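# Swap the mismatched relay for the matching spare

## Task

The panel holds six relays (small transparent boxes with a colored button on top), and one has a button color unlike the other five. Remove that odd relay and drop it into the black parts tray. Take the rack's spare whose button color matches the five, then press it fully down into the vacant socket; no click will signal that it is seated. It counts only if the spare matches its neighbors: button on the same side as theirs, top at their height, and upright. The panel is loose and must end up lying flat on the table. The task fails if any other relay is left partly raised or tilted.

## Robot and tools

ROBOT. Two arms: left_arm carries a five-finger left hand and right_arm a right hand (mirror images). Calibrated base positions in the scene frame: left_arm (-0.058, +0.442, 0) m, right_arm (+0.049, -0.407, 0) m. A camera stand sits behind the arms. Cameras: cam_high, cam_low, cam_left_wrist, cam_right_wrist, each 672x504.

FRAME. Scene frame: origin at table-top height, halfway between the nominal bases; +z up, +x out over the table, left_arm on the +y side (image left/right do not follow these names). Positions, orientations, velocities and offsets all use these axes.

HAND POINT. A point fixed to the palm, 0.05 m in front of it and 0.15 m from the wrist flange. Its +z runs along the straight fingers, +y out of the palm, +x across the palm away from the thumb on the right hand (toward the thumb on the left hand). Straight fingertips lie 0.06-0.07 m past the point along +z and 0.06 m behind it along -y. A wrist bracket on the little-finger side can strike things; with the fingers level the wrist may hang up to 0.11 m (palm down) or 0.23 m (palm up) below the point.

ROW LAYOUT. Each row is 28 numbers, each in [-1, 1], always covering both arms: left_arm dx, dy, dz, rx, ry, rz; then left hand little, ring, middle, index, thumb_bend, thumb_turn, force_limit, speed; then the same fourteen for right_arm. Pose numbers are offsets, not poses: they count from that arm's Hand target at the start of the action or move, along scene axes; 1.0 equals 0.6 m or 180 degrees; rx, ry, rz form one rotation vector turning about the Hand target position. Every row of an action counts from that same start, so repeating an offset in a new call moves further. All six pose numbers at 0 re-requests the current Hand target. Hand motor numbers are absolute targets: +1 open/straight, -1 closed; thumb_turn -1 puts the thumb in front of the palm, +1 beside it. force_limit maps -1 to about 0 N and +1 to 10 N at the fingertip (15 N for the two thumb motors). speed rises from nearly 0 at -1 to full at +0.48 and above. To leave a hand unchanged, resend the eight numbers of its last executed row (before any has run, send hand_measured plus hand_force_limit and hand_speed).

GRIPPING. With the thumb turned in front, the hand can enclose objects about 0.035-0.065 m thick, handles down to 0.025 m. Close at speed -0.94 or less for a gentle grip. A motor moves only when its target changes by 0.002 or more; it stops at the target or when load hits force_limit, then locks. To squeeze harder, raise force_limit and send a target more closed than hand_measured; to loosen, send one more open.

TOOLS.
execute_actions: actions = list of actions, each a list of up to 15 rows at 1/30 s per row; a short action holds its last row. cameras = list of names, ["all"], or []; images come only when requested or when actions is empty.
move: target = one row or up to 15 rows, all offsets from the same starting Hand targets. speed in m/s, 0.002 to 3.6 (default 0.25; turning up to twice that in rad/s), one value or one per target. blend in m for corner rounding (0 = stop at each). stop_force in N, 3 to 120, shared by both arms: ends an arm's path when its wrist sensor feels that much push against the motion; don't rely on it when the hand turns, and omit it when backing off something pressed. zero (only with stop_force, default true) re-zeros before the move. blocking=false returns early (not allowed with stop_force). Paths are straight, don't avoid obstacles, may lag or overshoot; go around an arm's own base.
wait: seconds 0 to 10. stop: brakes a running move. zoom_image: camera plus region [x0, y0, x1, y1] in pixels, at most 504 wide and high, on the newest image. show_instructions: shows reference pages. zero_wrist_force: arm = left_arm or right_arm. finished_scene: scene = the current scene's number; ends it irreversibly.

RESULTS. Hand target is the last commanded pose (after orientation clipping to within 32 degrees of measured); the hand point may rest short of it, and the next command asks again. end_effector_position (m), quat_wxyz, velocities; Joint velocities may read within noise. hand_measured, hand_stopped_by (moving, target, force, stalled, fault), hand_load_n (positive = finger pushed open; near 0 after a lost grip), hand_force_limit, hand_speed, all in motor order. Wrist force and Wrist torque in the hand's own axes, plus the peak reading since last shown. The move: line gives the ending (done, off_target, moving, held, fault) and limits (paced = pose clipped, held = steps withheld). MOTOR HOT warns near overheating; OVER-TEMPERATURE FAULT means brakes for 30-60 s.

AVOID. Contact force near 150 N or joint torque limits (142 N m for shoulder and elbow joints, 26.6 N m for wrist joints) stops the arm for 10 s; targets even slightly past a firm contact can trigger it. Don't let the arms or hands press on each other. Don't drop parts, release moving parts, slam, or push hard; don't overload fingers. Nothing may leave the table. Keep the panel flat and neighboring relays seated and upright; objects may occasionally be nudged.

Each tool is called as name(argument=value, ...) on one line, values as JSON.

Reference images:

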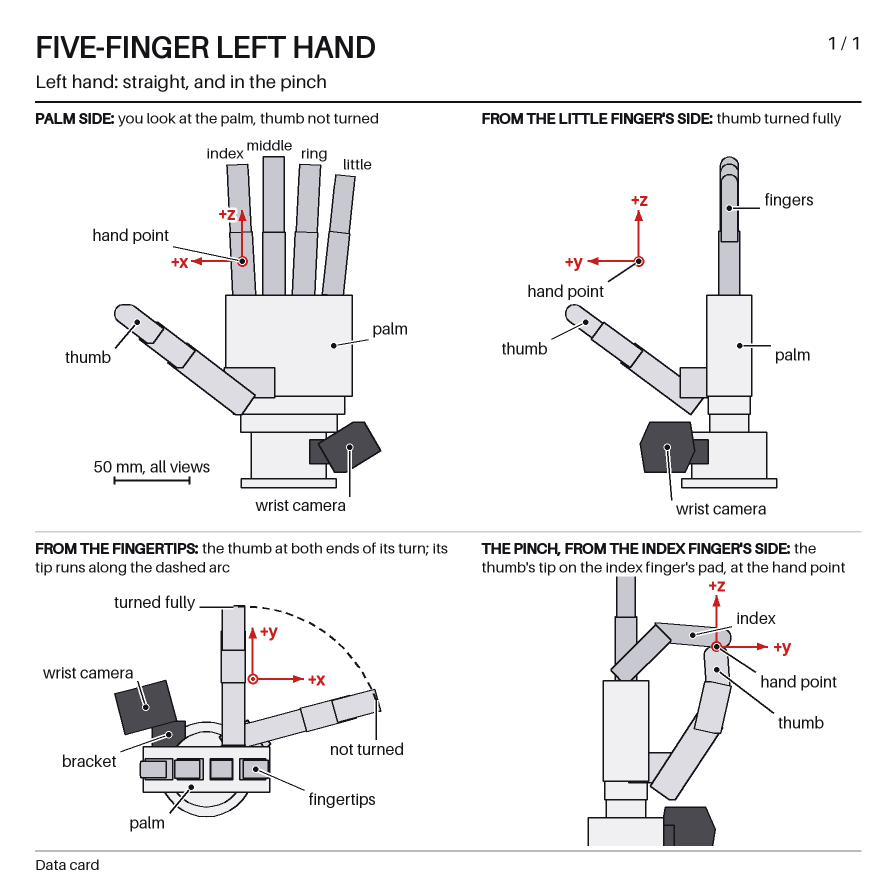

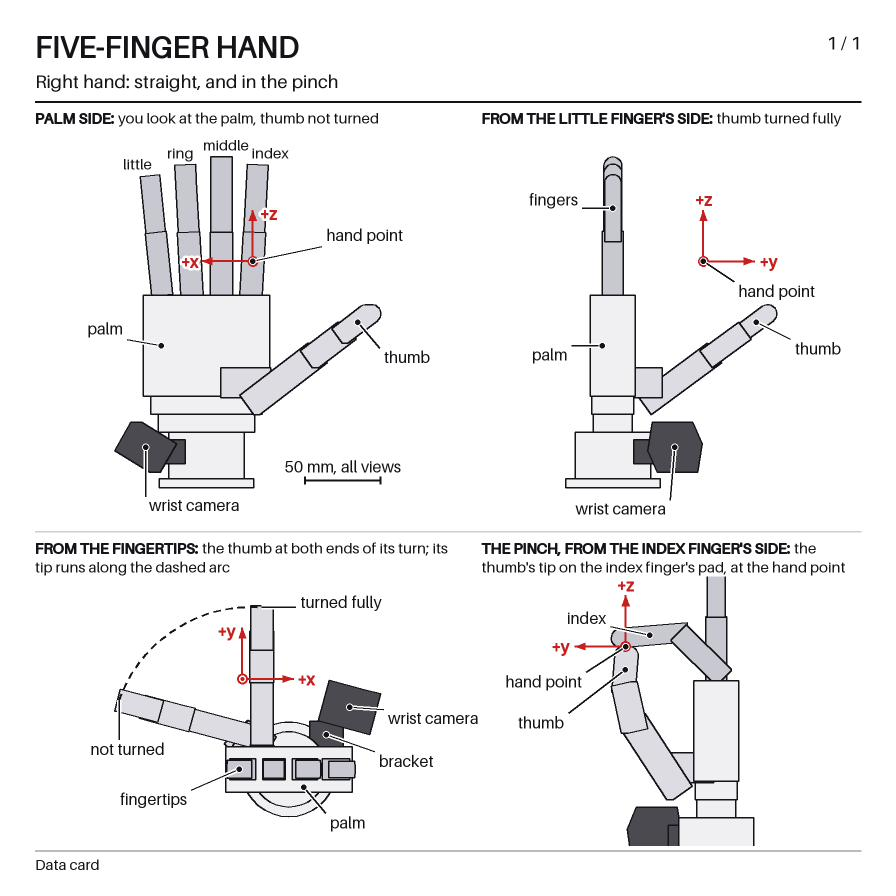

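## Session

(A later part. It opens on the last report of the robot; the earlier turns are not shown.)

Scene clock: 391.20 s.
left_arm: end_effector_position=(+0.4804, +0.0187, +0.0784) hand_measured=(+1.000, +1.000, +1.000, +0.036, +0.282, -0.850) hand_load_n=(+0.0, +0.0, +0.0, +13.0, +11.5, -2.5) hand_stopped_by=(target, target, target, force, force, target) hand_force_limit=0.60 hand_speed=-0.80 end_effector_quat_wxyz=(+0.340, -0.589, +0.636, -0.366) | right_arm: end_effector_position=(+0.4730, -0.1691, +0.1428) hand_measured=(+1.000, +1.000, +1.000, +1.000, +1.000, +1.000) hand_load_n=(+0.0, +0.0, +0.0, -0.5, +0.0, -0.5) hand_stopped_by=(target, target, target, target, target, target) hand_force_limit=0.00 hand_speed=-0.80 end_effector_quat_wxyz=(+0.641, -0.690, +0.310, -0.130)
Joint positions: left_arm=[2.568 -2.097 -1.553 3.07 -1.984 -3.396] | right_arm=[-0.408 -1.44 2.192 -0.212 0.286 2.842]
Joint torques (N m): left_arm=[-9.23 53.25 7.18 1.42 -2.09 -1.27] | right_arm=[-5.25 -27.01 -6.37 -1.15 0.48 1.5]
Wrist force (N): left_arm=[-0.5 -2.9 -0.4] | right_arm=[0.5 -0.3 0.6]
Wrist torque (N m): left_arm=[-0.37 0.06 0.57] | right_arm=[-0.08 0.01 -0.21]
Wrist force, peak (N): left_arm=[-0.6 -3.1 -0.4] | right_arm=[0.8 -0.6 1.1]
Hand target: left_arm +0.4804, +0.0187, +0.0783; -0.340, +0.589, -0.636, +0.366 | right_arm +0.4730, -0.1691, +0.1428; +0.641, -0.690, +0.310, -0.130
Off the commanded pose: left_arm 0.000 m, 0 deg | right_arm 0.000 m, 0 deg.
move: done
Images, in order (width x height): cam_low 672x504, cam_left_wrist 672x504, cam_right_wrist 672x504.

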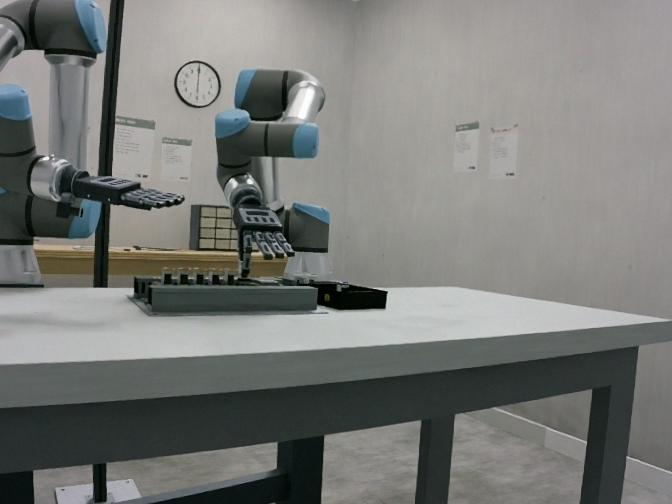

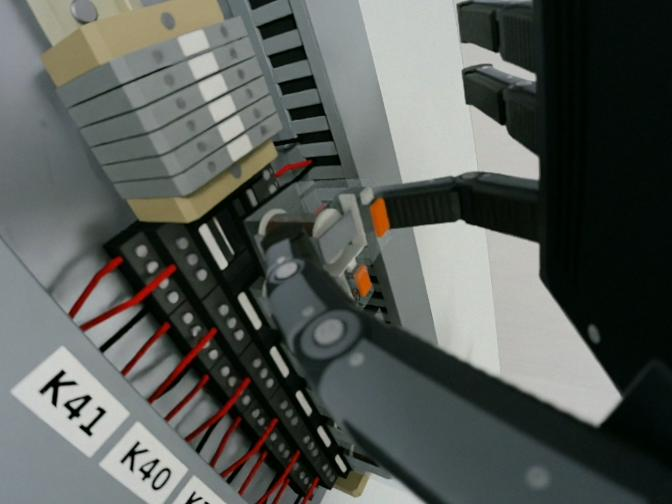

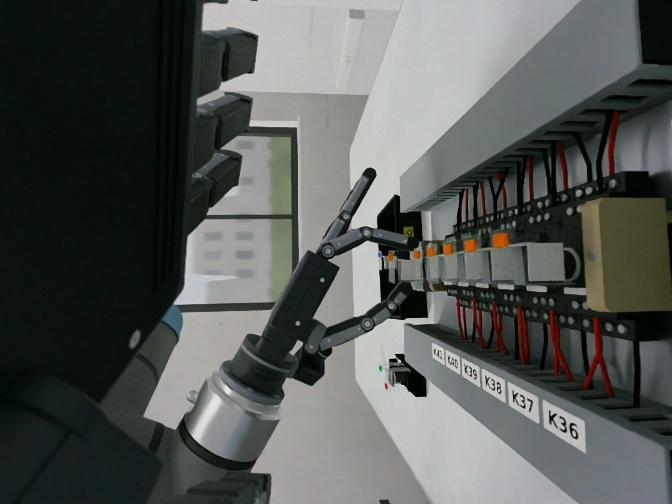

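move(target=[[0,0,-0.004,0,0,0.015,1,1,1,-0.4,-0.2,-0.85,0.6,-0.8,0,0,0,0,0,0,1,1,1,1,1,1,0,-0.8]], speed=0.04)

move(target=[[0,0,-0.025,0,0,0,1,1,1,-0.4,-0.2,-0.85,0.6,-0.8,0,0,0,0,0,0,1,1,1,1,1,1,0,-0.8]], speed=0.008, stop_force=5, cameras=["cam_left_wrist","cam_right_wrist","cam_low"])

zoom_image(camera="cam_right_wrist", region=[370, 235, 430, 295])

zoom_image(camera="cam_left_wrist", region=[180, 130, 340, 320])

zoom_image(camera="cam_low", region=[200, 255, 270, 295])

Scene clock: 417.77 s.
left_arm: end_effector_position=(+0.4804, +0.0187, +0.0759) hand_measured=(+1.000, +1.000, +1.000, +0.036, +0.282, -0.850) hand_load_n=(+0.0, -0.5, +0.0, +13.0, +12.0, -2.5) hand_stopped_by=(target, target, target, force, force, target) hand_force_limit=0.60 hand_speed=-0.80 end_effector_quat_wxyz=(-0.349, +0.603, -0.622, +0.357) | right_arm: end_effector_position=(+0.4730, -0.1691, +0.1428) hand_measured=(+1.000, +1.000, +1.000, +1.000, +1.000, +1.000) hand_load_n=(-0.5, +0.0, +0.0, +0.0, +0.0, +0.0) hand_stopped_by=(target, target, target, target, target, target) hand_force_limit=0.00 hand_speed=-0.80 end_effector_quat_wxyz=(+0.641, -0.690, +0.310, -0.130)
Joint positions: left_arm=[2.551 -2.114 -1.534 3.052 -2.037 -3.435] | right_arm=[-0.408 -1.44 2.192 -0.212 0.286 2.842]
Joint torques (N m): left_arm=[-9.38 27.52 24.26 -1.57 -1.99 -1.09] | right_arm=[-5.85 -27.7 -6.56 -1.11 0.54 1.38]
Wrist force (N): left_arm=[-0.6 -2.9 -0.7] | right_arm=[0.5 -0.1 0.7]
Wrist torque (N m): left_arm=[-0.35 0.06 0.56] | right_arm=[-0.06 0.01 -0.21]
Wrist force, peak (N): left_arm=[-0.9 -3.1 -0.5] | right_arm=[0.6 -0.5 1.0]
Hand target: left_arm +0.4804, +0.0187, +0.0759; -0.349, +0.603, -0.622, +0.357 | right_arm +0.4730, -0.1691, +0.1428; +0.641, -0.690, +0.310, -0.130
Off the commanded pose: left_arm 0.000 m, 0 deg | right_arm 0.000 m, 0 deg.
move: done

Scene clock: 419.80 s.
left_arm: end_effector_position=(+0.4804, +0.0187, +0.0697) hand_measured=(+1.000, +1.000, +1.000, +0.036, +0.282, -0.850) hand_load_n=(+0.0, +0.0, +0.0, +13.5, +11.0, -2.0) hand_stopped_by=(target, target, target, force, force, target) hand_force_limit=0.60 hand_speed=-0.80 end_effector_quat_wxyz=(-0.349, +0.603, -0.622, +0.357) | right_arm: end_effector_position=(+0.4730, -0.1691, +0.1428) hand_measured=(+1.000, +1.000, +1.000, +1.000, +1.000, +1.000) hand_load_n=(+0.0, +0.0, +0.0, +0.0, +0.0, +0.0) hand_stopped_by=(target, target, target, target, target, target) hand_force_limit=0.00 hand_speed=-0.80 end_effector_quat_wxyz=(+0.641, -0.690, +0.310, -0.130)
Joint positions: left_arm=[2.551 -2.121 -1.54 3.066 -2.038 -3.435] | right_arm=[-0.408 -1.44 2.192 -0.212 0.286 2.842]
Joint torques (N m): left_arm=[-9.59 51.8 21.17 -1.79 -0.54 -0.88] | right_arm=[-5.52 -27.56 -6.29 -1.13 0.5 1.33]
Wrist force (N): left_arm=[-0.9 -7.3 -0.7] | right_arm=[0.6 -0.4 0.6]
Wrist torque (N m): left_arm=[-0.42 0.03 0.60] | right_arm=[-0.09 0.01 -0.21]
Wrist force, peak (N): left_arm=[-1.5 -12.4 -2.7] | right_arm=[0.8 -0.6 0.8]
Hand target: left_arm +0.4804, +0.0187, +0.0697; -0.349, +0.603, -0.622, +0.358 (not the last commanded pose) | right_arm +0.4730, -0.1691, +0.1428; +0.641, -0.690, +0.310, -0.130
Off the commanded pose: left_arm 0.009 m, 0 deg | right_arm 0.000 m, 0 deg.
move: contact (left_arm)
Images, in order (width x height): cam_low 672x504, cam_left_wrist 672x504, cam_right_wrist 672x504.

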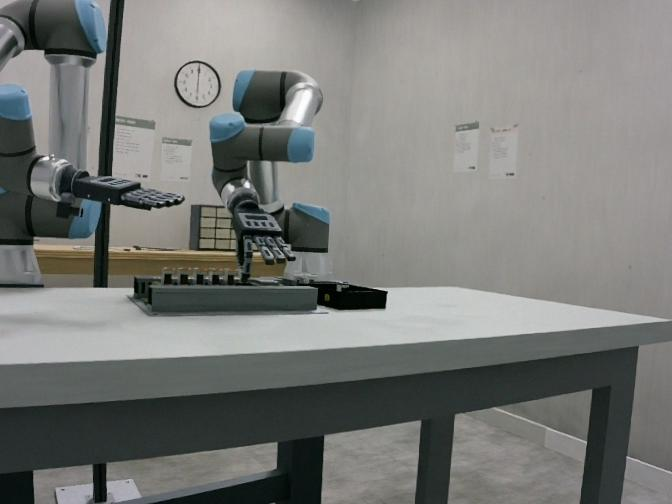

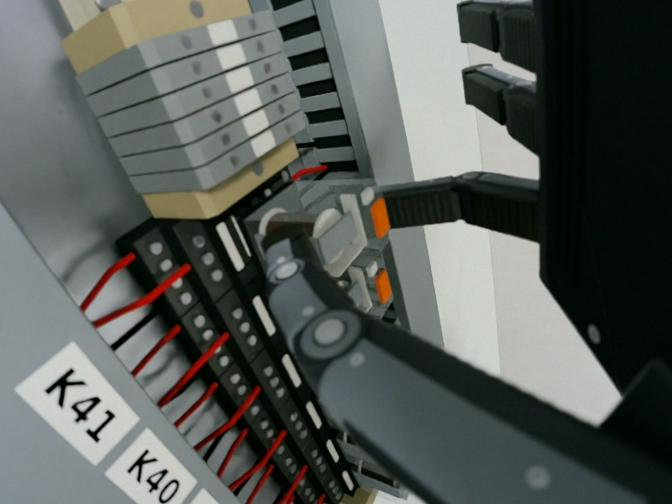

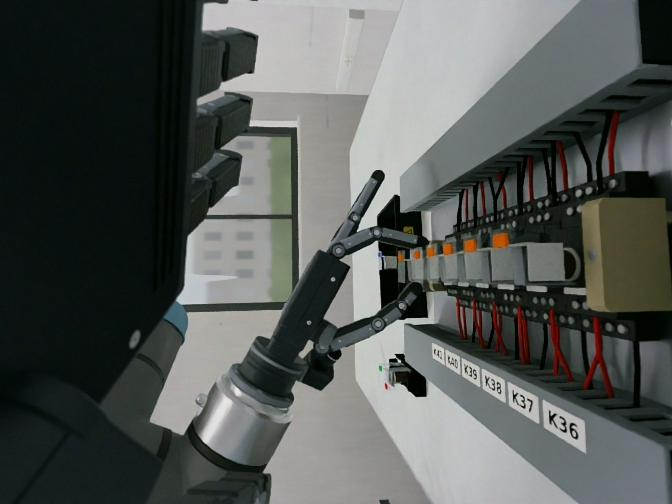

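Scaled by 8.400.

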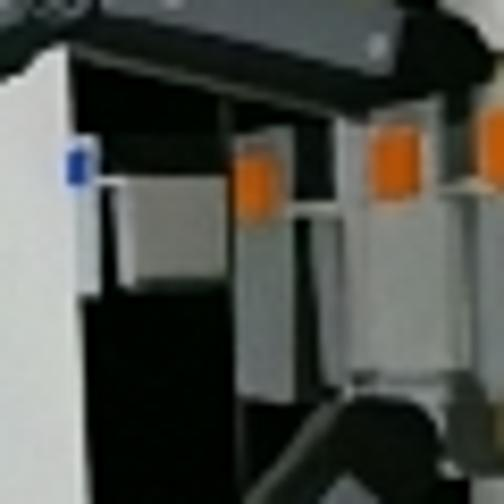

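Scaled by 2.653.

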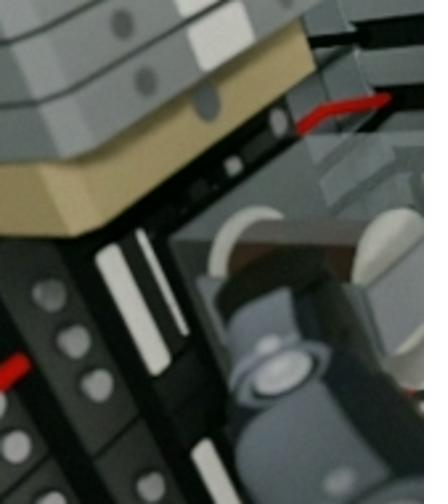

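Scaled by 7.200.

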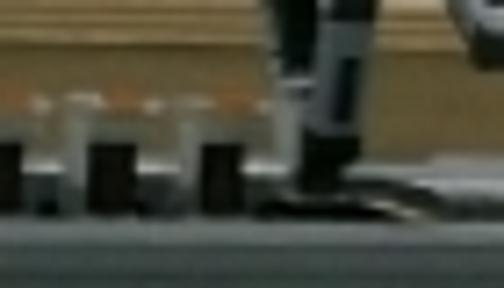

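move(target=[[0,0,0.0006,0,0,0,1,1,1,-0.4,-0.2,-0.85,0.6,-0.8,0,0,0,0,0,0,1,1,1,1,1,1,0,-0.8]], speed=0.01)

move(target=[[0,0,0,0,0,0,1,1,1,0.3,0.6,-0.85,0.6,-0.6,0,0,0,0,0,0,1,1,1,1,1,1,0,-0.8],[0,0,0.02,0,0,0,1,1,1,0.3,0.6,-0.85,0.6,-0.6,0,0,0,0,0,0,1,1,1,1,1,1,0,-0.8]], speed=0.04, cameras=["cam_left_wrist","cam_right_wrist","cam_low"])

zoom_image(camera="cam_right_wrist", region=[370, 235, 430, 295])

zoom_image(camera="cam_left_wrist", region=[150, 130, 400, 350])

zoom_image(camera="cam_low", region=[180, 255, 280, 300])

Scene clock: 427.60 s.
left_arm: end_effector_position=(+0.4804, +0.0187, +0.0700) hand_measured=(+1.000, +1.000, +1.000, +0.036, +0.282, -0.850) hand_load_n=(+0.0, -0.5, +0.0, +13.5, +12.0, -2.5) hand_stopped_by=(target, target, target, force, force, target) hand_force_limit=0.60 hand_speed=-0.80 end_effector_quat_wxyz=(-0.349, +0.603, -0.622, +0.357) | right_arm: end_effector_position=(+0.4730, -0.1691, +0.1428) hand_measured=(+1.000, +1.000, +1.000, +1.000, +1.000, +1.000) hand_load_n=(+0.0, +0.0, +0.0, +0.0, +0.0, +0.0) hand_stopped_by=(target, target, target, target, target, target) hand_force_limit=0.00 hand_speed=-0.80 end_effector_quat_wxyz=(+0.641, -0.690, +0.310, -0.130)
Joint positions: left_arm=[2.551 -2.121 -1.54 3.065 -2.038 -3.435] | right_arm=[-0.408 -1.44 2.192 -0.212 0.286 2.842]
Joint torques (N m): left_arm=[-10.13 53.53 22.67 -1.92 0.81 0.15] | right_arm=[-5.5 -27.44 -6.66 -1.11 0.48 1.34]
Wrist force (N): left_arm=[-0.8 -3.4 -0.2] | right_arm=[0.5 -0.6 0.7]
Wrist torque (N m): left_arm=[-0.35 0.05 0.56] | right_arm=[-0.13 0.01 -0.22]
Wrist force, peak (N): left_arm=[-1.1 -7.6 -1.0] | right_arm=[0.8 -0.5 0.9]
Hand target: left_arm +0.4804, +0.0187, +0.0700; -0.349, +0.603, -0.622, +0.358 | right_arm +0.4730, -0.1691, +0.1428; +0.641, -0.690, +0.310, -0.130
Off the commanded pose: left_arm 0.000 m, 0 deg | right_arm 0.000 m, 0 deg.
move: done

Scene clock: 429.27 s.
left_arm: end_effector_position=(+0.4804, +0.0187, +0.0819) hand_measured=(+1.000, +1.000, +1.000, +0.300, +0.600, -0.850) hand_load_n=(+0.0, +0.0, +0.0, +0.0, +0.0, -0.5) hand_stopped_by=(target, target, target, target, target, target) hand_force_limit=0.60 hand_speed=-0.60 end_effector_quat_wxyz=(-0.349, +0.603, -0.622, +0.358) | right_arm: end_effector_position=(+0.4730, -0.1691, +0.1428) hand_measured=(+1.000, +1.000, +1.000, +1.000, +1.000, +1.000) hand_load_n=(+0.0, +0.0, +0.0, -0.5, +0.0, -0.5) hand_stopped_by=(target, target, target, target, target, target) hand_force_limit=0.00 hand_speed=-0.80 end_effector_quat_wxyz=(+0.641, -0.690, +0.310, -0.130)
Joint positions: left_arm=[2.551 -2.107 -1.528 3.039 -2.037 -3.435] | right_arm=[-0.408 -1.44 2.192 -0.212 0.286 2.842]
Joint torques (N m): left_arm=[-7.95 52.65 23.54 -1.8 0.74 0.16] | right_arm=[-5.31 -27.91 -6.82 -1.13 0.6 1.29]
Wrist force (N): left_arm=[-0.4 -3.0 -0.8] | right_arm=[0.6 -0.4 0.3]
Wrist torque (N m): left_arm=[-0.33 0.03 0.56] | right_arm=[-0.07 0.01 -0.21]
Wrist force, peak (N): left_arm=[-1.0 -3.4 -0.2] | right_arm=[0.9 -0.5 0.8]
Hand target: left_arm +0.4804, +0.0187, +0.0820; -0.349, +0.603, -0.622, +0.358 | right_arm +0.4730, -0.1691, +0.1428; +0.641, -0.690, +0.310, -0.130
Off the commanded pose: left_arm 0.000 m, 0 deg | right_arm 0.000 m, 0 deg.
move: done
Images, in order (width x height): cam_low 672x504, cam_left_wrist 672x504, cam_right_wrist 672x504.

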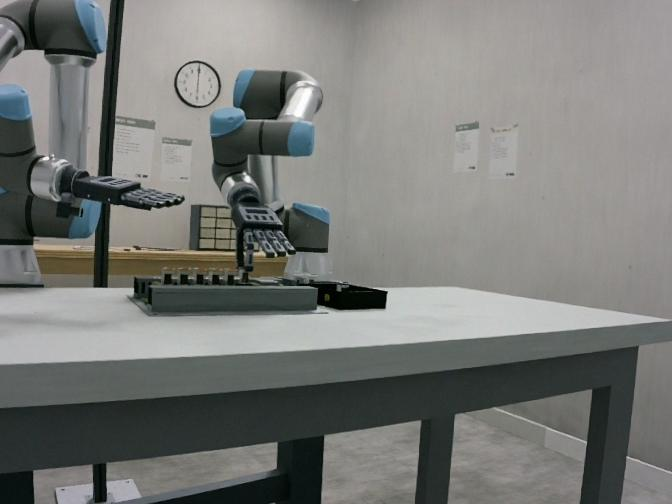

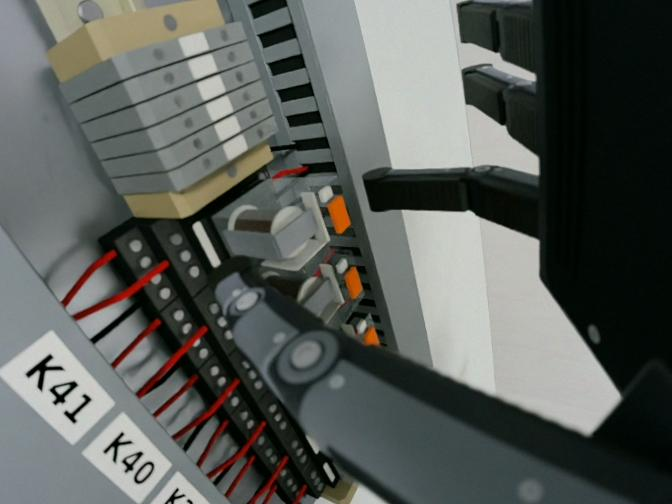

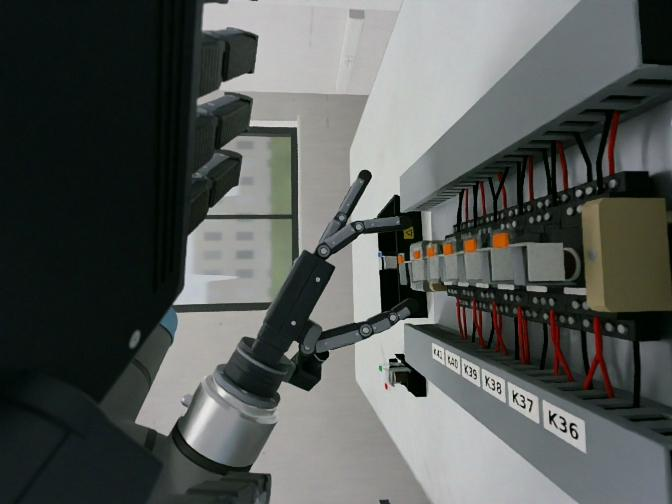

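Scaled by 8.400.

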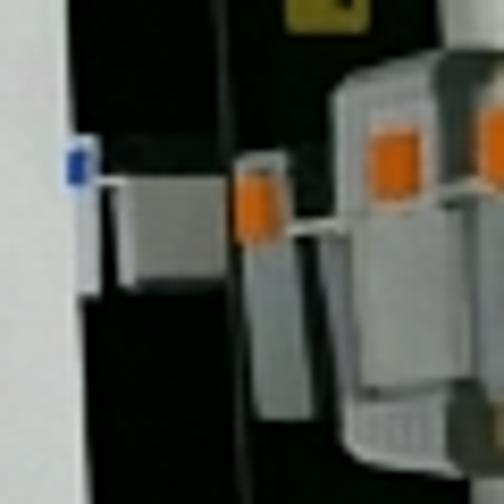

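Scaled by 2.016.

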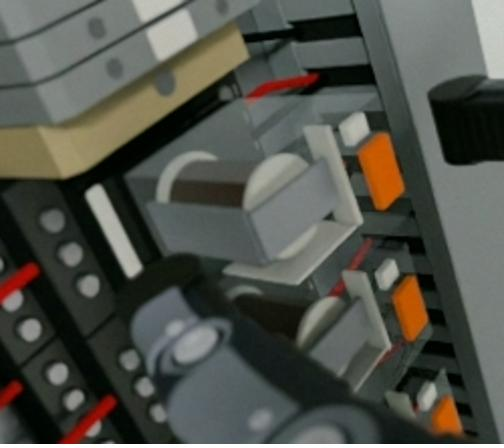

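Scaled by 5.040.

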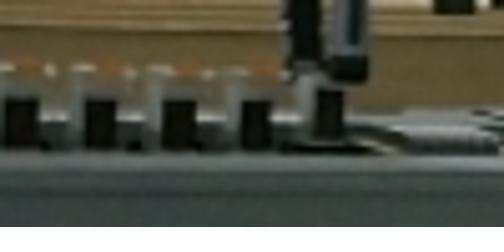

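execute_actions(actions=[])

zoom_image(camera="cam_right_wrist", region=[370, 225, 450, 295])

zoom_image(camera="cam_low", region=[180, 240, 280, 315])

Scene clock: 447.27 s.
left_arm: end_effector_position=(+0.4804, +0.0187, +0.0820) hand_measured=(+1.000, +1.000, +1.000, +0.300, +0.600, -0.850) hand_load_n=(+0.0, +0.0, -0.5, +0.0, +0.0, +0.0) hand_stopped_by=(target, target, target, target, target, target) hand_force_limit=0.60 hand_speed=-0.60 end_effector_quat_wxyz=(-0.349, +0.603, -0.622, +0.358) | right_arm: end_effector_position=(+0.4730, -0.1691, +0.1428) hand_measured=(+1.000, +1.000, +1.000, +1.000, +1.000, +1.000) hand_load_n=(+0.0, -0.5, +0.0, +0.0, +0.0, -0.5) hand_stopped_by=(target, target, target, target, target, target) hand_force_limit=0.00 hand_speed=-0.80 end_effector_quat_wxyz=(+0.641, -0.690, +0.310, -0.130)
Joint positions: left_arm=[2.551 -2.107 -1.528 3.039 -2.037 -3.435] | right_arm=[-0.408 -1.44 2.192 -0.212 0.286 2.842]
Joint velocities: within noise
Joint torques (N m): left_arm=[-5.41 53.4 23.56 -1.71 -1.23 -1.16] | right_arm=[-5.28 -27.12 -6.19 -1.11 0.45 1.22]
Wrist force (N): left_arm=[-0.8 -3.2 -0.7] | right_arm=[0.7 -0.4 0.6]
Wrist torque (N m): left_arm=[-0.37 0.08 0.55] | right_arm=[-0.08 0.00 -0.20]
Wrist force, peak (N): left_arm=[-0.4 -3.5 -0.7] | right_arm=[0.7 -0.5 0.9]
Hand target: left_arm +0.4804, +0.0187, +0.0820; -0.349, +0.603, -0.622, +0.358 | right_arm +0.4730, -0.1691, +0.1428; +0.641, -0.690, +0.310, -0.130
Off the commanded pose: left_arm 0.000 m, 0 deg | right_arm 0.000 m, 0 deg.

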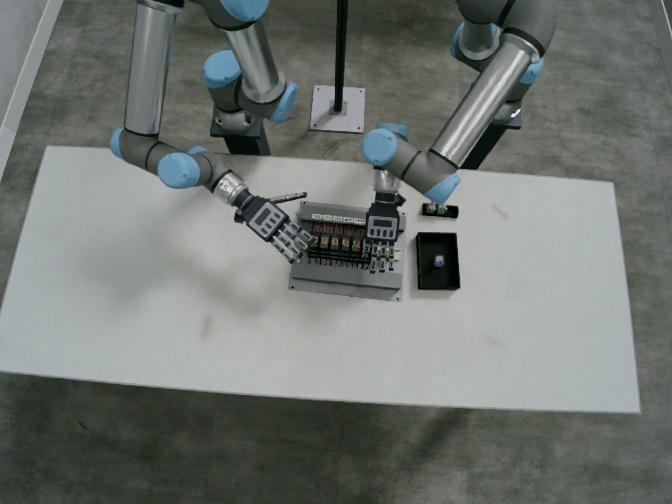

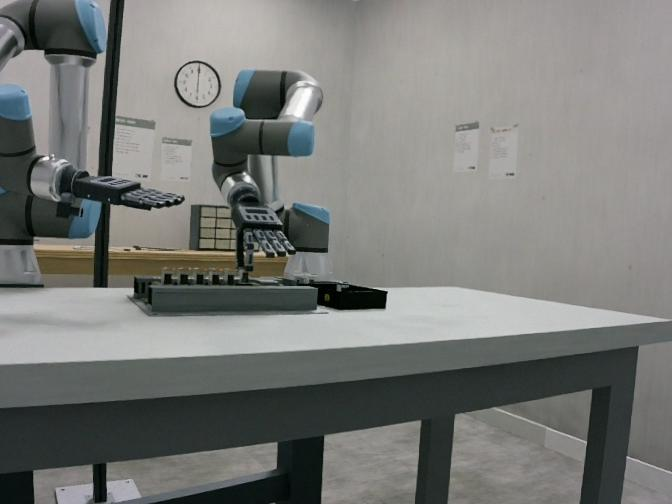

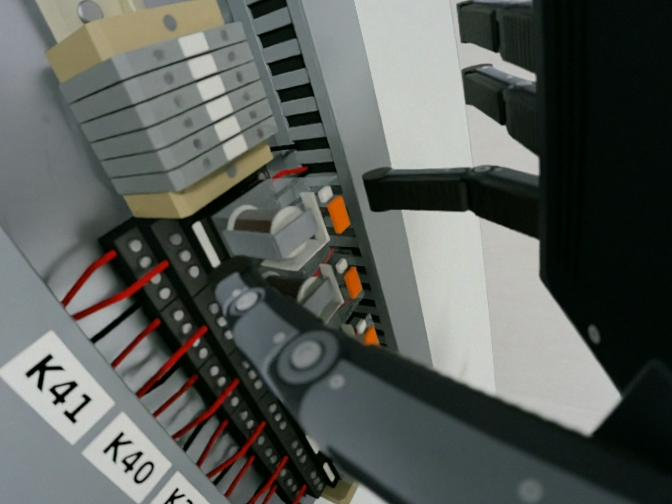

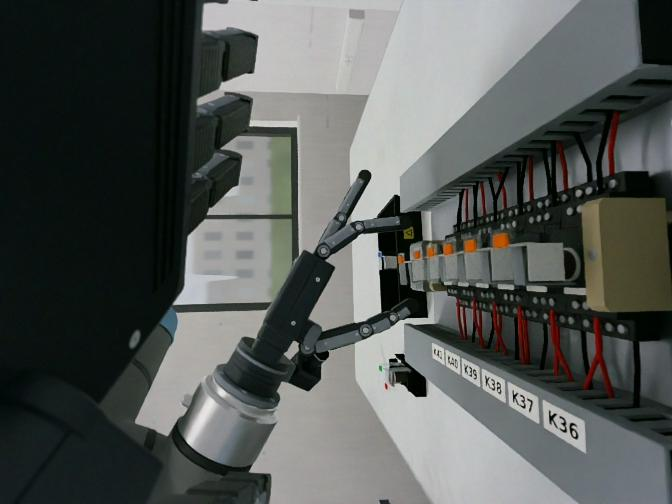

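Scaled by 6.300.

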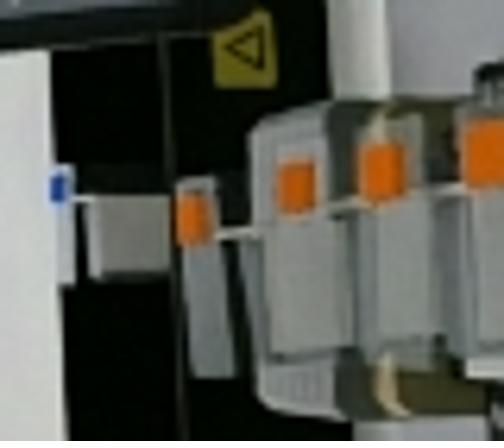

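Scaled by 5.040.

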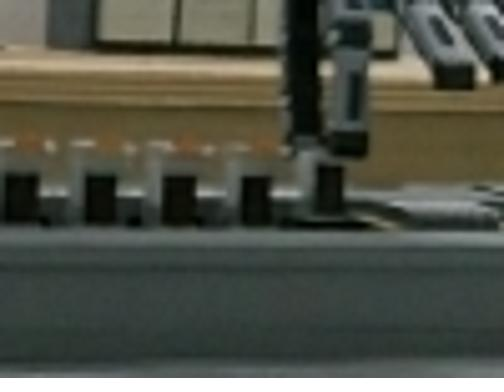

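zoom_image(camera="cam_right_wrist", region=[390, 238, 430, 288])

zoom_image(camera="cam_left_wrist", region=[180, 120, 400, 320])

Scaled by 10.080.

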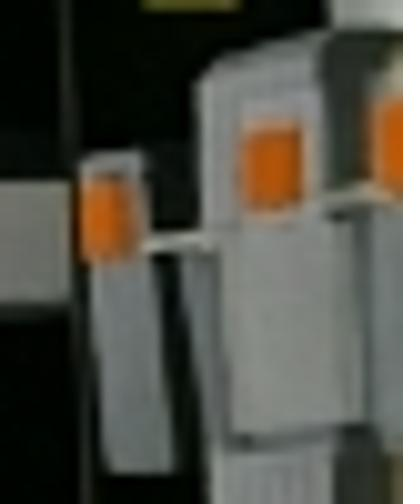

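Scaled by 2.291.

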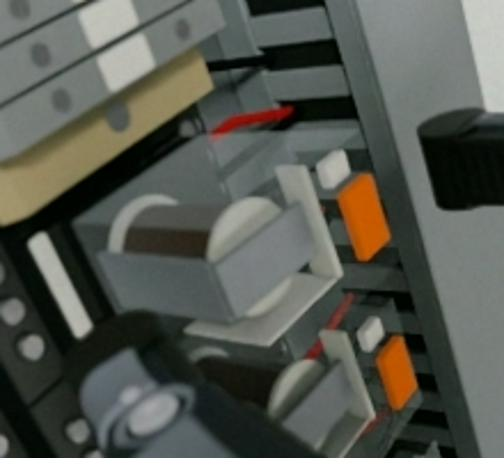

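move(target=[[0,0,0.06,0,0,0,1,1,1,0.3,0.6,-0.85,0.6,-0.6,0,-0.2,0,0,0,0,1,1,1,1,1,1,0,-0.8],[0,0,0.15,0,0,0,1,1,1,0.3,0.6,-0.85,0.6,-0.6,0,-0.2,0,0,0,0,1,1,1,1,1,1,0,-0.8]], speed=[0.06, 0.2], blend=[0.01, 0])

Scene clock: 466.17 s.
left_arm: end_effector_position=(+0.4804, +0.0187, +0.1720) hand_measured=(+1.000, +1.000, +1.000, +0.300, +0.600, -0.850) hand_load_n=(+0.0, +0.0, +0.0, +0.0, +0.0, +0.0) hand_stopped_by=(target, target, target, target, target, target) hand_force_limit=0.60 hand_speed=-0.60 end_effector_quat_wxyz=(-0.349, +0.603, -0.622, +0.358) | right_arm: end_effector_position=(+0.4730, -0.2890, +0.1428) hand_measured=(+1.000, +1.000, +1.000, +1.000, +1.000, +1.000) hand_load_n=(+0.0, +0.0, +0.0, +0.0, -0.5, -0.5) hand_stopped_by=(target, target, target, target, target, target) hand_force_limit=0.00 hand_speed=-0.80 end_effector_quat_wxyz=(+0.641, -0.690, +0.310, -0.130)
Joint positions: left_arm=[2.551 -2.026 -1.406 2.836 -2.038 -3.435] | right_arm=[-0.752 -1.033 2.146 1.04 0.174 1.203]
Joint torques (N m): left_arm=[8.38 51.91 25.53 -1.81 -2.14 -1.25] | right_arm=[-5.71 -18.02 1.01 4.38 -0.64 -1.37]
Wrist force (N): left_arm=[-0.6 -3.3 -0.6] | right_arm=[0.7 -0.6 0.7]
Wrist torque (N m): left_arm=[-0.40 0.05 0.55] | right_arm=[-0.15 -0.04 0.02]
Wrist force, peak (N): left_arm=[-0.7 -4.1 -1.4] | right_arm=[1.1 -0.6 0.7]
Hand target: left_arm +0.4804, +0.0187, +0.1720; -0.349, +0.603, -0.622, +0.358 | right_arm +0.4730, -0.2891, +0.1428; +0.641, -0.690, +0.310, -0.130
Off the commanded pose: left_arm 0.000 m, 0 deg | right_arm 0.000 m, 0 deg.
move: done

move(target=[[0.0193,-0.001,0.01,0.296,0.1235,-0.2967,1,1,1,1,1,1,0.6,-0.2,0,0,0,0,0,0,1,1,1,1,1,1,0,-0.8],[0.0193,-0.001,-0.0233,0.296,0.1235,-0.2967,1,1,1,1,1,1,0.6,-0.2,0,0,0,0,0,0,1,1,1,1,1,1,0,-0.8]], speed=[0.35, 0.1], cameras=["cam_left_wrist","cam_low","cam_high"])

zoom_image(camera="cam_left_wrist", region=[200, 100, 460, 360])

Scene clock: 478.43 s.
left_arm: end_effector_position=(+0.4920, +0.0181, +0.1581) hand_measured=(+1.000, +1.000, +1.000, +1.000, +1.000, +1.000) hand_load_n=(+0.0, +0.0, +0.0, +0.0, +0.0, +0.0) hand_stopped_by=(target, target, target, target, target, target) hand_force_limit=0.60 hand_speed=-0.20 end_effector_quat_wxyz=(+0.264, -0.114, +0.957, -0.052) | right_arm: end_effector_position=(+0.4730, -0.2890, +0.1428) hand_measured=(+1.000, +1.000, +1.000, +1.000, +1.000, +1.000) hand_load_n=(+0.0, +0.0, -0.5, +0.0, +0.0, +0.0) hand_stopped_by=(target, target, target, target, target, target) hand_force_limit=0.00 hand_speed=-0.80 end_effector_quat_wxyz=(+0.641, -0.690, +0.310, -0.130)
Joint positions: left_arm=[2.539 -2.479 -0.612 2.006 -1.827 -2.33] | right_arm=[-0.752 -1.033 2.146 1.04 0.174 1.203]
Joint torques (N m): left_arm=[-5.16 66.73 9.17 0.1 0.7 1.21] | right_arm=[-5.55 -18.52 0.35 4.33 -2.16 -1.24]
Wrist force (N): left_arm=[-1.0 -1.3 -1.3] | right_arm=[0.7 -0.6 0.9]
Wrist torque (N m): left_arm=[-0.09 0.02 0.20] | right_arm=[-0.17 -0.05 0.01]
Wrist force, peak (N): left_arm=[-0.7 -3.3 -0.7] | right_arm=[1.0 -0.7 0.9]
Hand target: left_arm +0.4920, +0.0181, +0.1581; +0.264, -0.114, +0.957, -0.052 | right_arm +0.4730, -0.2890, +0.1428; +0.641, -0.690, +0.310, -0.130
Off the commanded pose: left_arm 0.000 m, 0 deg | right_arm 0.000 m, 0 deg.
move: done
Images, in order (width x height): cam_high 672x504, cam_low 672x504, cam_left_wrist 672x504.

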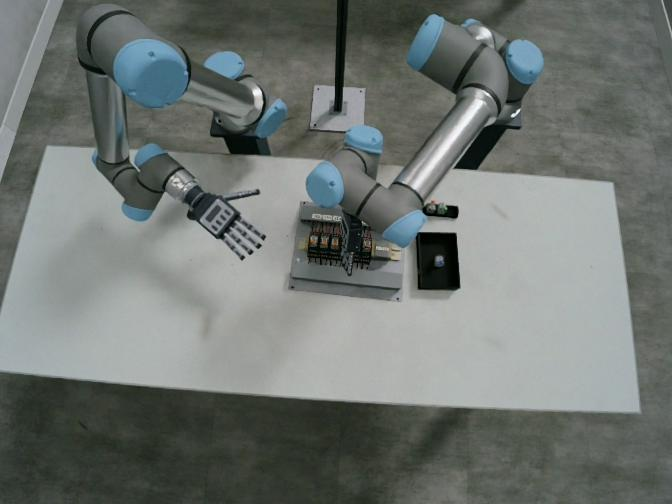

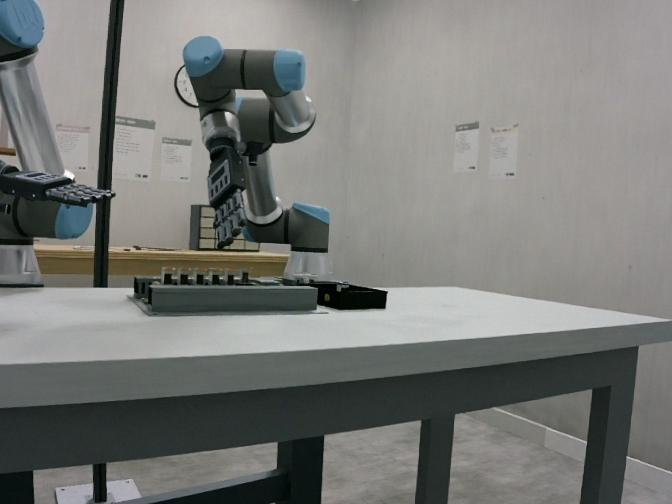

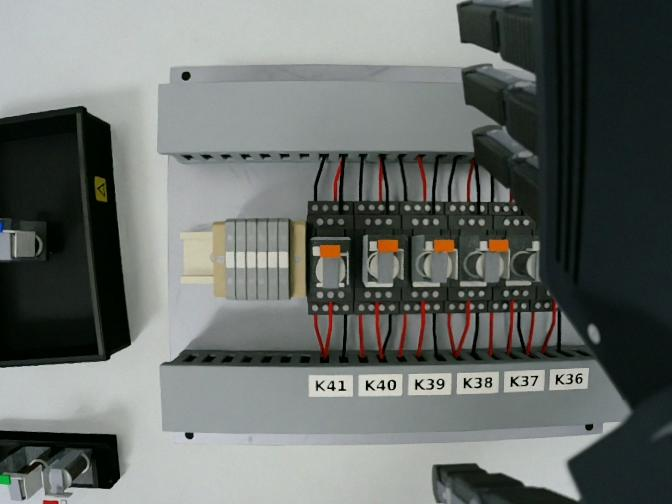

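Scaled by 1.938.

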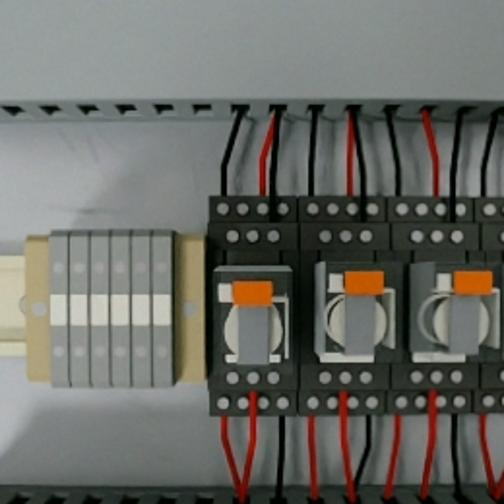

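move(target=[-0.0268,0.109,0.0117,0.0426,0.1162,-0.0937,-1,-1,1,1,1,1,-0.4,0,0,0,0,0,0,0,1,1,1,1,1,1,0,-0.8], speed=0.15)

move(target=[0,0,0,0,0,0,-1,-1,1,1,1,1,-0.4,0,0,0.2,0,0,0,0,1,1,1,1,1,1,0,-0.8], speed=0.2, cameras=["cam_right_wrist","cam_low","cam_high"])

zoom_image(camera="cam_right_wrist", region=[330, 205, 450, 305])

zoom_image(camera="cam_low", region=[180, 220, 280, 300])

Scene clock: 502.97 s.
left_arm: end_effector_position=(+0.4759, +0.0835, +0.1651) hand_measured=(-1.000, -1.000, +1.000, +1.000, +1.000, +1.000) hand_load_n=(+0.0, +0.0, +0.0, +0.0, +0.0, +0.0) hand_stopped_by=(target, target, target, target, target, target) hand_force_limit=-0.40 hand_speed=0.00 end_effector_quat_wxyz=(+0.083, +0.037, +0.996, -0.005) | right_arm: end_effector_position=(+0.4730, -0.2890, +0.1428) hand_measured=(+1.000, +1.000, +1.000, +1.000, +1.000, +1.000) hand_load_n=(+0.0, +0.0, +0.0, +0.0, +0.0, -0.5) hand_stopped_by=(target, target, target, target, target, target) hand_force_limit=0.00 hand_speed=-0.80 end_effector_quat_wxyz=(+0.641, -0.690, +0.310, -0.130)
Joint positions: left_arm=[2.65 -2.583 -0.444 1.611 -1.633 -1.966] | right_arm=[-0.752 -1.033 2.146 1.04 0.174 1.203]
Joint torques (N m): left_arm=[10.03 42.18 24.24 -3.9 1.6 1.15] | right_arm=[-5.2 -18.48 0.62 4.26 -2.27 -1.23]
Wrist force (N): left_arm=[-0.5 -1.4 -1.0] | right_arm=[0.7 -0.7 0.7]
Wrist torque (N m): left_arm=[-0.14 -0.06 0.15] | right_arm=[-0.18 -0.04 0.01]
Wrist force, peak (N): left_arm=[-1.3 -1.4 -1.6] | right_arm=[1.1 -0.7 0.9]
Hand target: left_arm +0.4759, +0.0835, +0.1651; +0.083, +0.037, +0.996, -0.005 | right_arm +0.4730, -0.2890, +0.1428; +0.641, -0.690, +0.310, -0.130
Off the commanded pose: left_arm 0.000 m, 0 deg | right_arm 0.000 m, 0 deg.
move: done

Scene clock: 505.40 s.
left_arm: end_effector_position=(+0.4759, +0.0835, +0.1651) hand_measured=(-1.000, -1.000, +1.000, +1.000, +1.000, +1.000) hand_load_n=(+0.0, +0.5, +0.0, +0.0, +0.0, +0.0) hand_stopped_by=(target, target, target, target, target, target) hand_force_limit=-0.40 hand_speed=0.00 end_effector_quat_wxyz=(+0.083, +0.037, +0.996, -0.005) | right_arm: end_effector_position=(+0.4730, -0.1690, +0.1428) hand_measured=(+1.000, +1.000, +1.000, +1.000, +1.000, +1.000) hand_load_n=(+0.0, +0.0, -0.5, -0.5, +0.0, -0.5) hand_stopped_by=(target, target, target, target, target, target) hand_force_limit=0.00 hand_speed=-0.80 end_effector_quat_wxyz=(+0.641, -0.690, +0.310, -0.130)
Joint positions: left_arm=[2.65 -2.583 -0.443 1.611 -1.633 -1.966] | right_arm=[-0.408 -1.44 2.191 -0.212 0.286 2.841]
Joint torques (N m): left_arm=[10.3 42.82 24 -3.63 1.67 1.2] | right_arm=[-5.49 -27.58 -6.83 -1.38 0.52 1.54]
Wrist force (N): left_arm=[-0.7 -1.3 -1.2] | right_arm=[0.8 -0.3 0.6]
Wrist torque (N m): left_arm=[-0.12 -0.04 0.13] | right_arm=[-0.08 -0.03 -0.20]
Wrist force, peak (N): left_arm=[-0.7 -1.7 -1.2] | right_arm=[0.2 0.2 1.7]
Hand target: left_arm +0.4759, +0.0835, +0.1651; +0.083, +0.037, +0.996, -0.005 | right_arm +0.4730, -0.1690, +0.1428; +0.641, -0.690, +0.310, -0.130
Off the commanded pose: left_arm 0.000 m, 0 deg | right_arm 0.000 m, 0 deg.
move: done
Images, in order (width x height): cam_high 672x504, cam_low 672x504, cam_right_wrist 672x504.

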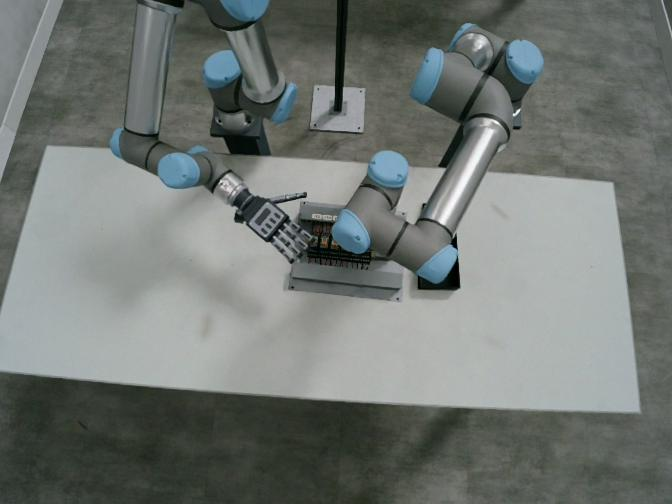

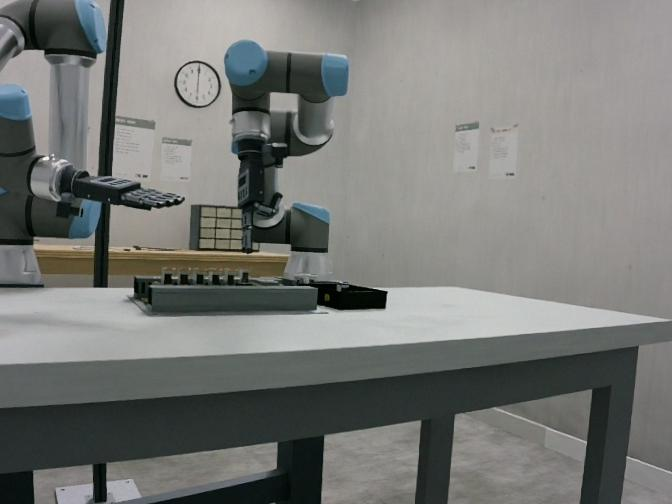

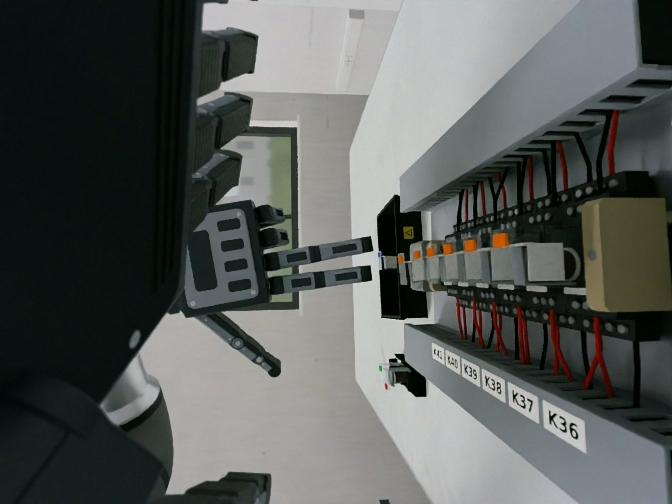

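Scaled by 4.200.

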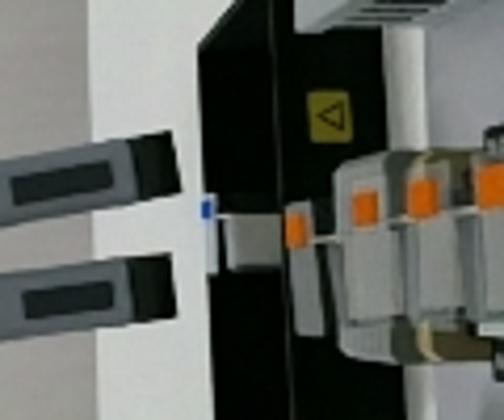

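Scaled by 5.040.

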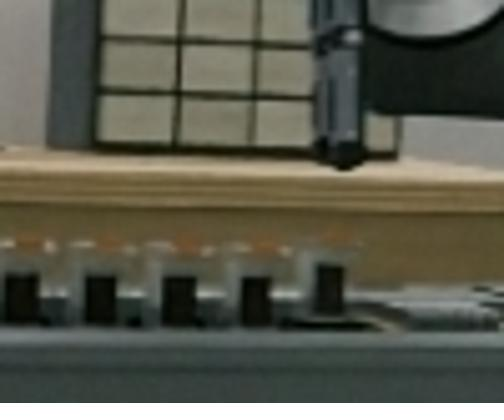

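zoom_image(camera="cam_low", region=[220, 240, 260, 290])

Scaled by 10.080.

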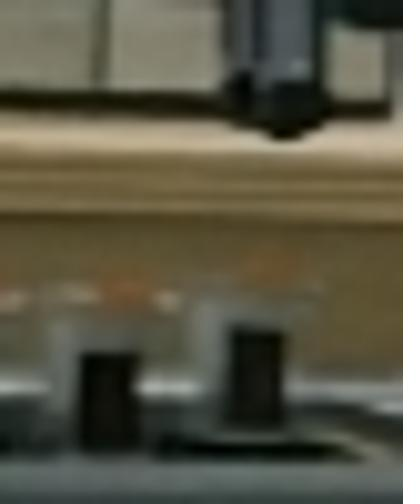

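move(target=[-0.0112,0.0008,-0.035,0,0,0,-1,-1,1,1,1,1,-0.4,0,0,0,0,0,0,0,1,1,1,1,1,1,0,-0.8], speed=0.05, cameras=["cam_right_wrist","cam_low"])

zoom_image(camera="cam_right_wrist", region=[350, 225, 450, 305])

zoom_image(camera="cam_low", region=[220, 240, 260, 290])

Scene clock: 535.93 s.
left_arm: end_effector_position=(+0.4692, +0.0840, +0.1441) hand_measured=(-1.000, -1.000, +1.000, +1.000, +1.000, +1.000) hand_load_n=(+0.0, +0.5, +0.0, +0.0, +0.0, +0.0) hand_stopped_by=(target, target, target, target, target, target) hand_force_limit=-0.40 hand_speed=0.00 end_effector_quat_wxyz=(+0.083, +0.037, +0.996, -0.005) | right_arm: end_effector_position=(+0.4730, -0.1690, +0.1428) hand_measured=(+1.000, +1.000, +1.000, +1.000, +1.000, +1.000) hand_load_n=(+0.0, +0.0, +0.0, +0.0, +0.0, +0.0) hand_stopped_by=(target, target, target, target, target, target) hand_force_limit=0.00 hand_speed=-0.80 end_effector_quat_wxyz=(+0.641, -0.690, +0.310, -0.130)
Joint positions: left_arm=[2.646 -2.549 -0.563 1.696 -1.633 -1.97] | right_arm=[-0.408 -1.44 2.192 -0.212 0.286 2.841]
Joint torques (N m): left_arm=[-9.89 69.5 9.45 -0.54 -0.4 -1.24] | right_arm=[-5.63 -27.62 -6.17 -1.24 0.55 1.36]
Wrist force (N): left_arm=[-0.8 -1.3 -1.0] | right_arm=[0.5 -0.6 0.6]
Wrist torque (N m): left_arm=[-0.14 -0.02 0.33] | right_arm=[-0.13 0.01 -0.22]
Wrist force, peak (N): left_arm=[-0.9 -1.7 -1.3] | right_arm=[0.9 -0.5 0.8]
Hand target: left_arm +0.4692, +0.0840, +0.1441; +0.083, +0.037, +0.996, -0.005 | right_arm +0.4730, -0.1690, +0.1428; +0.641, -0.690, +0.310, -0.130
Off the commanded pose: left_arm 0.000 m, 0 deg | right_arm 0.000 m, 0 deg.
move: done
Images, in order (width x height): cam_low 672x504, cam_right_wrist 672x504.

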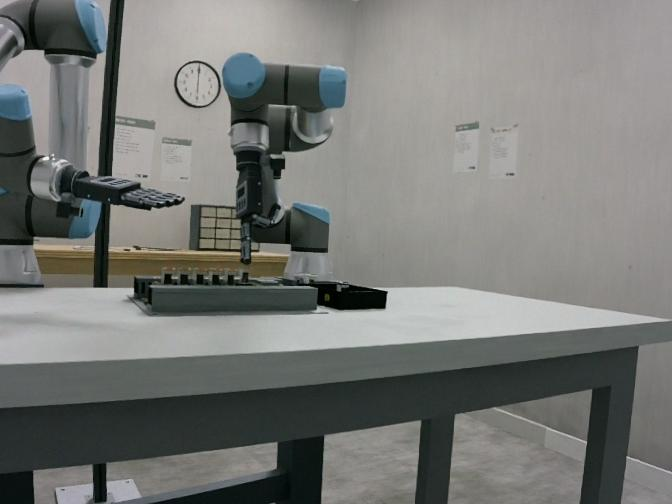

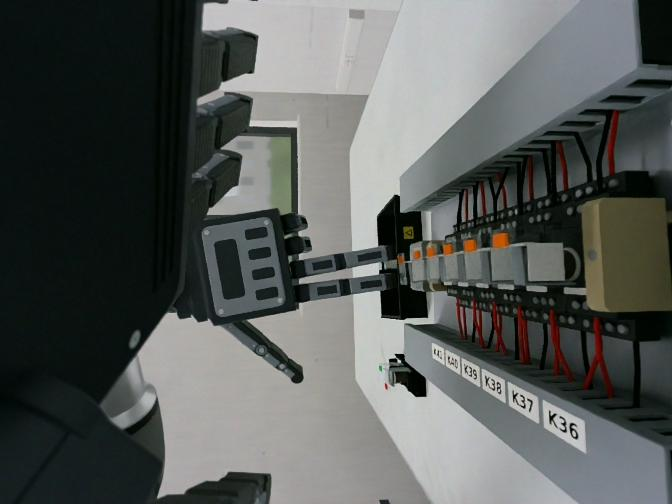

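Scaled by 5.040.

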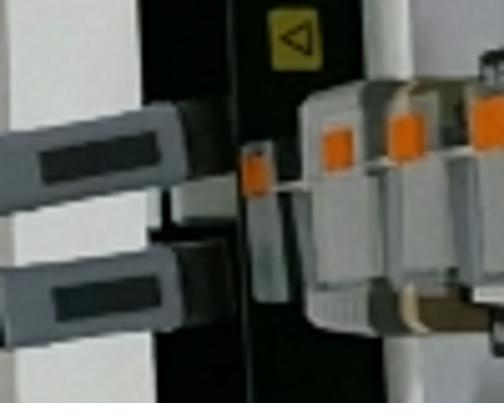

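Scaled by 10.080.

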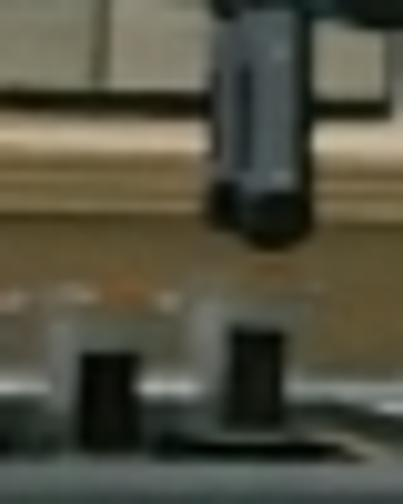

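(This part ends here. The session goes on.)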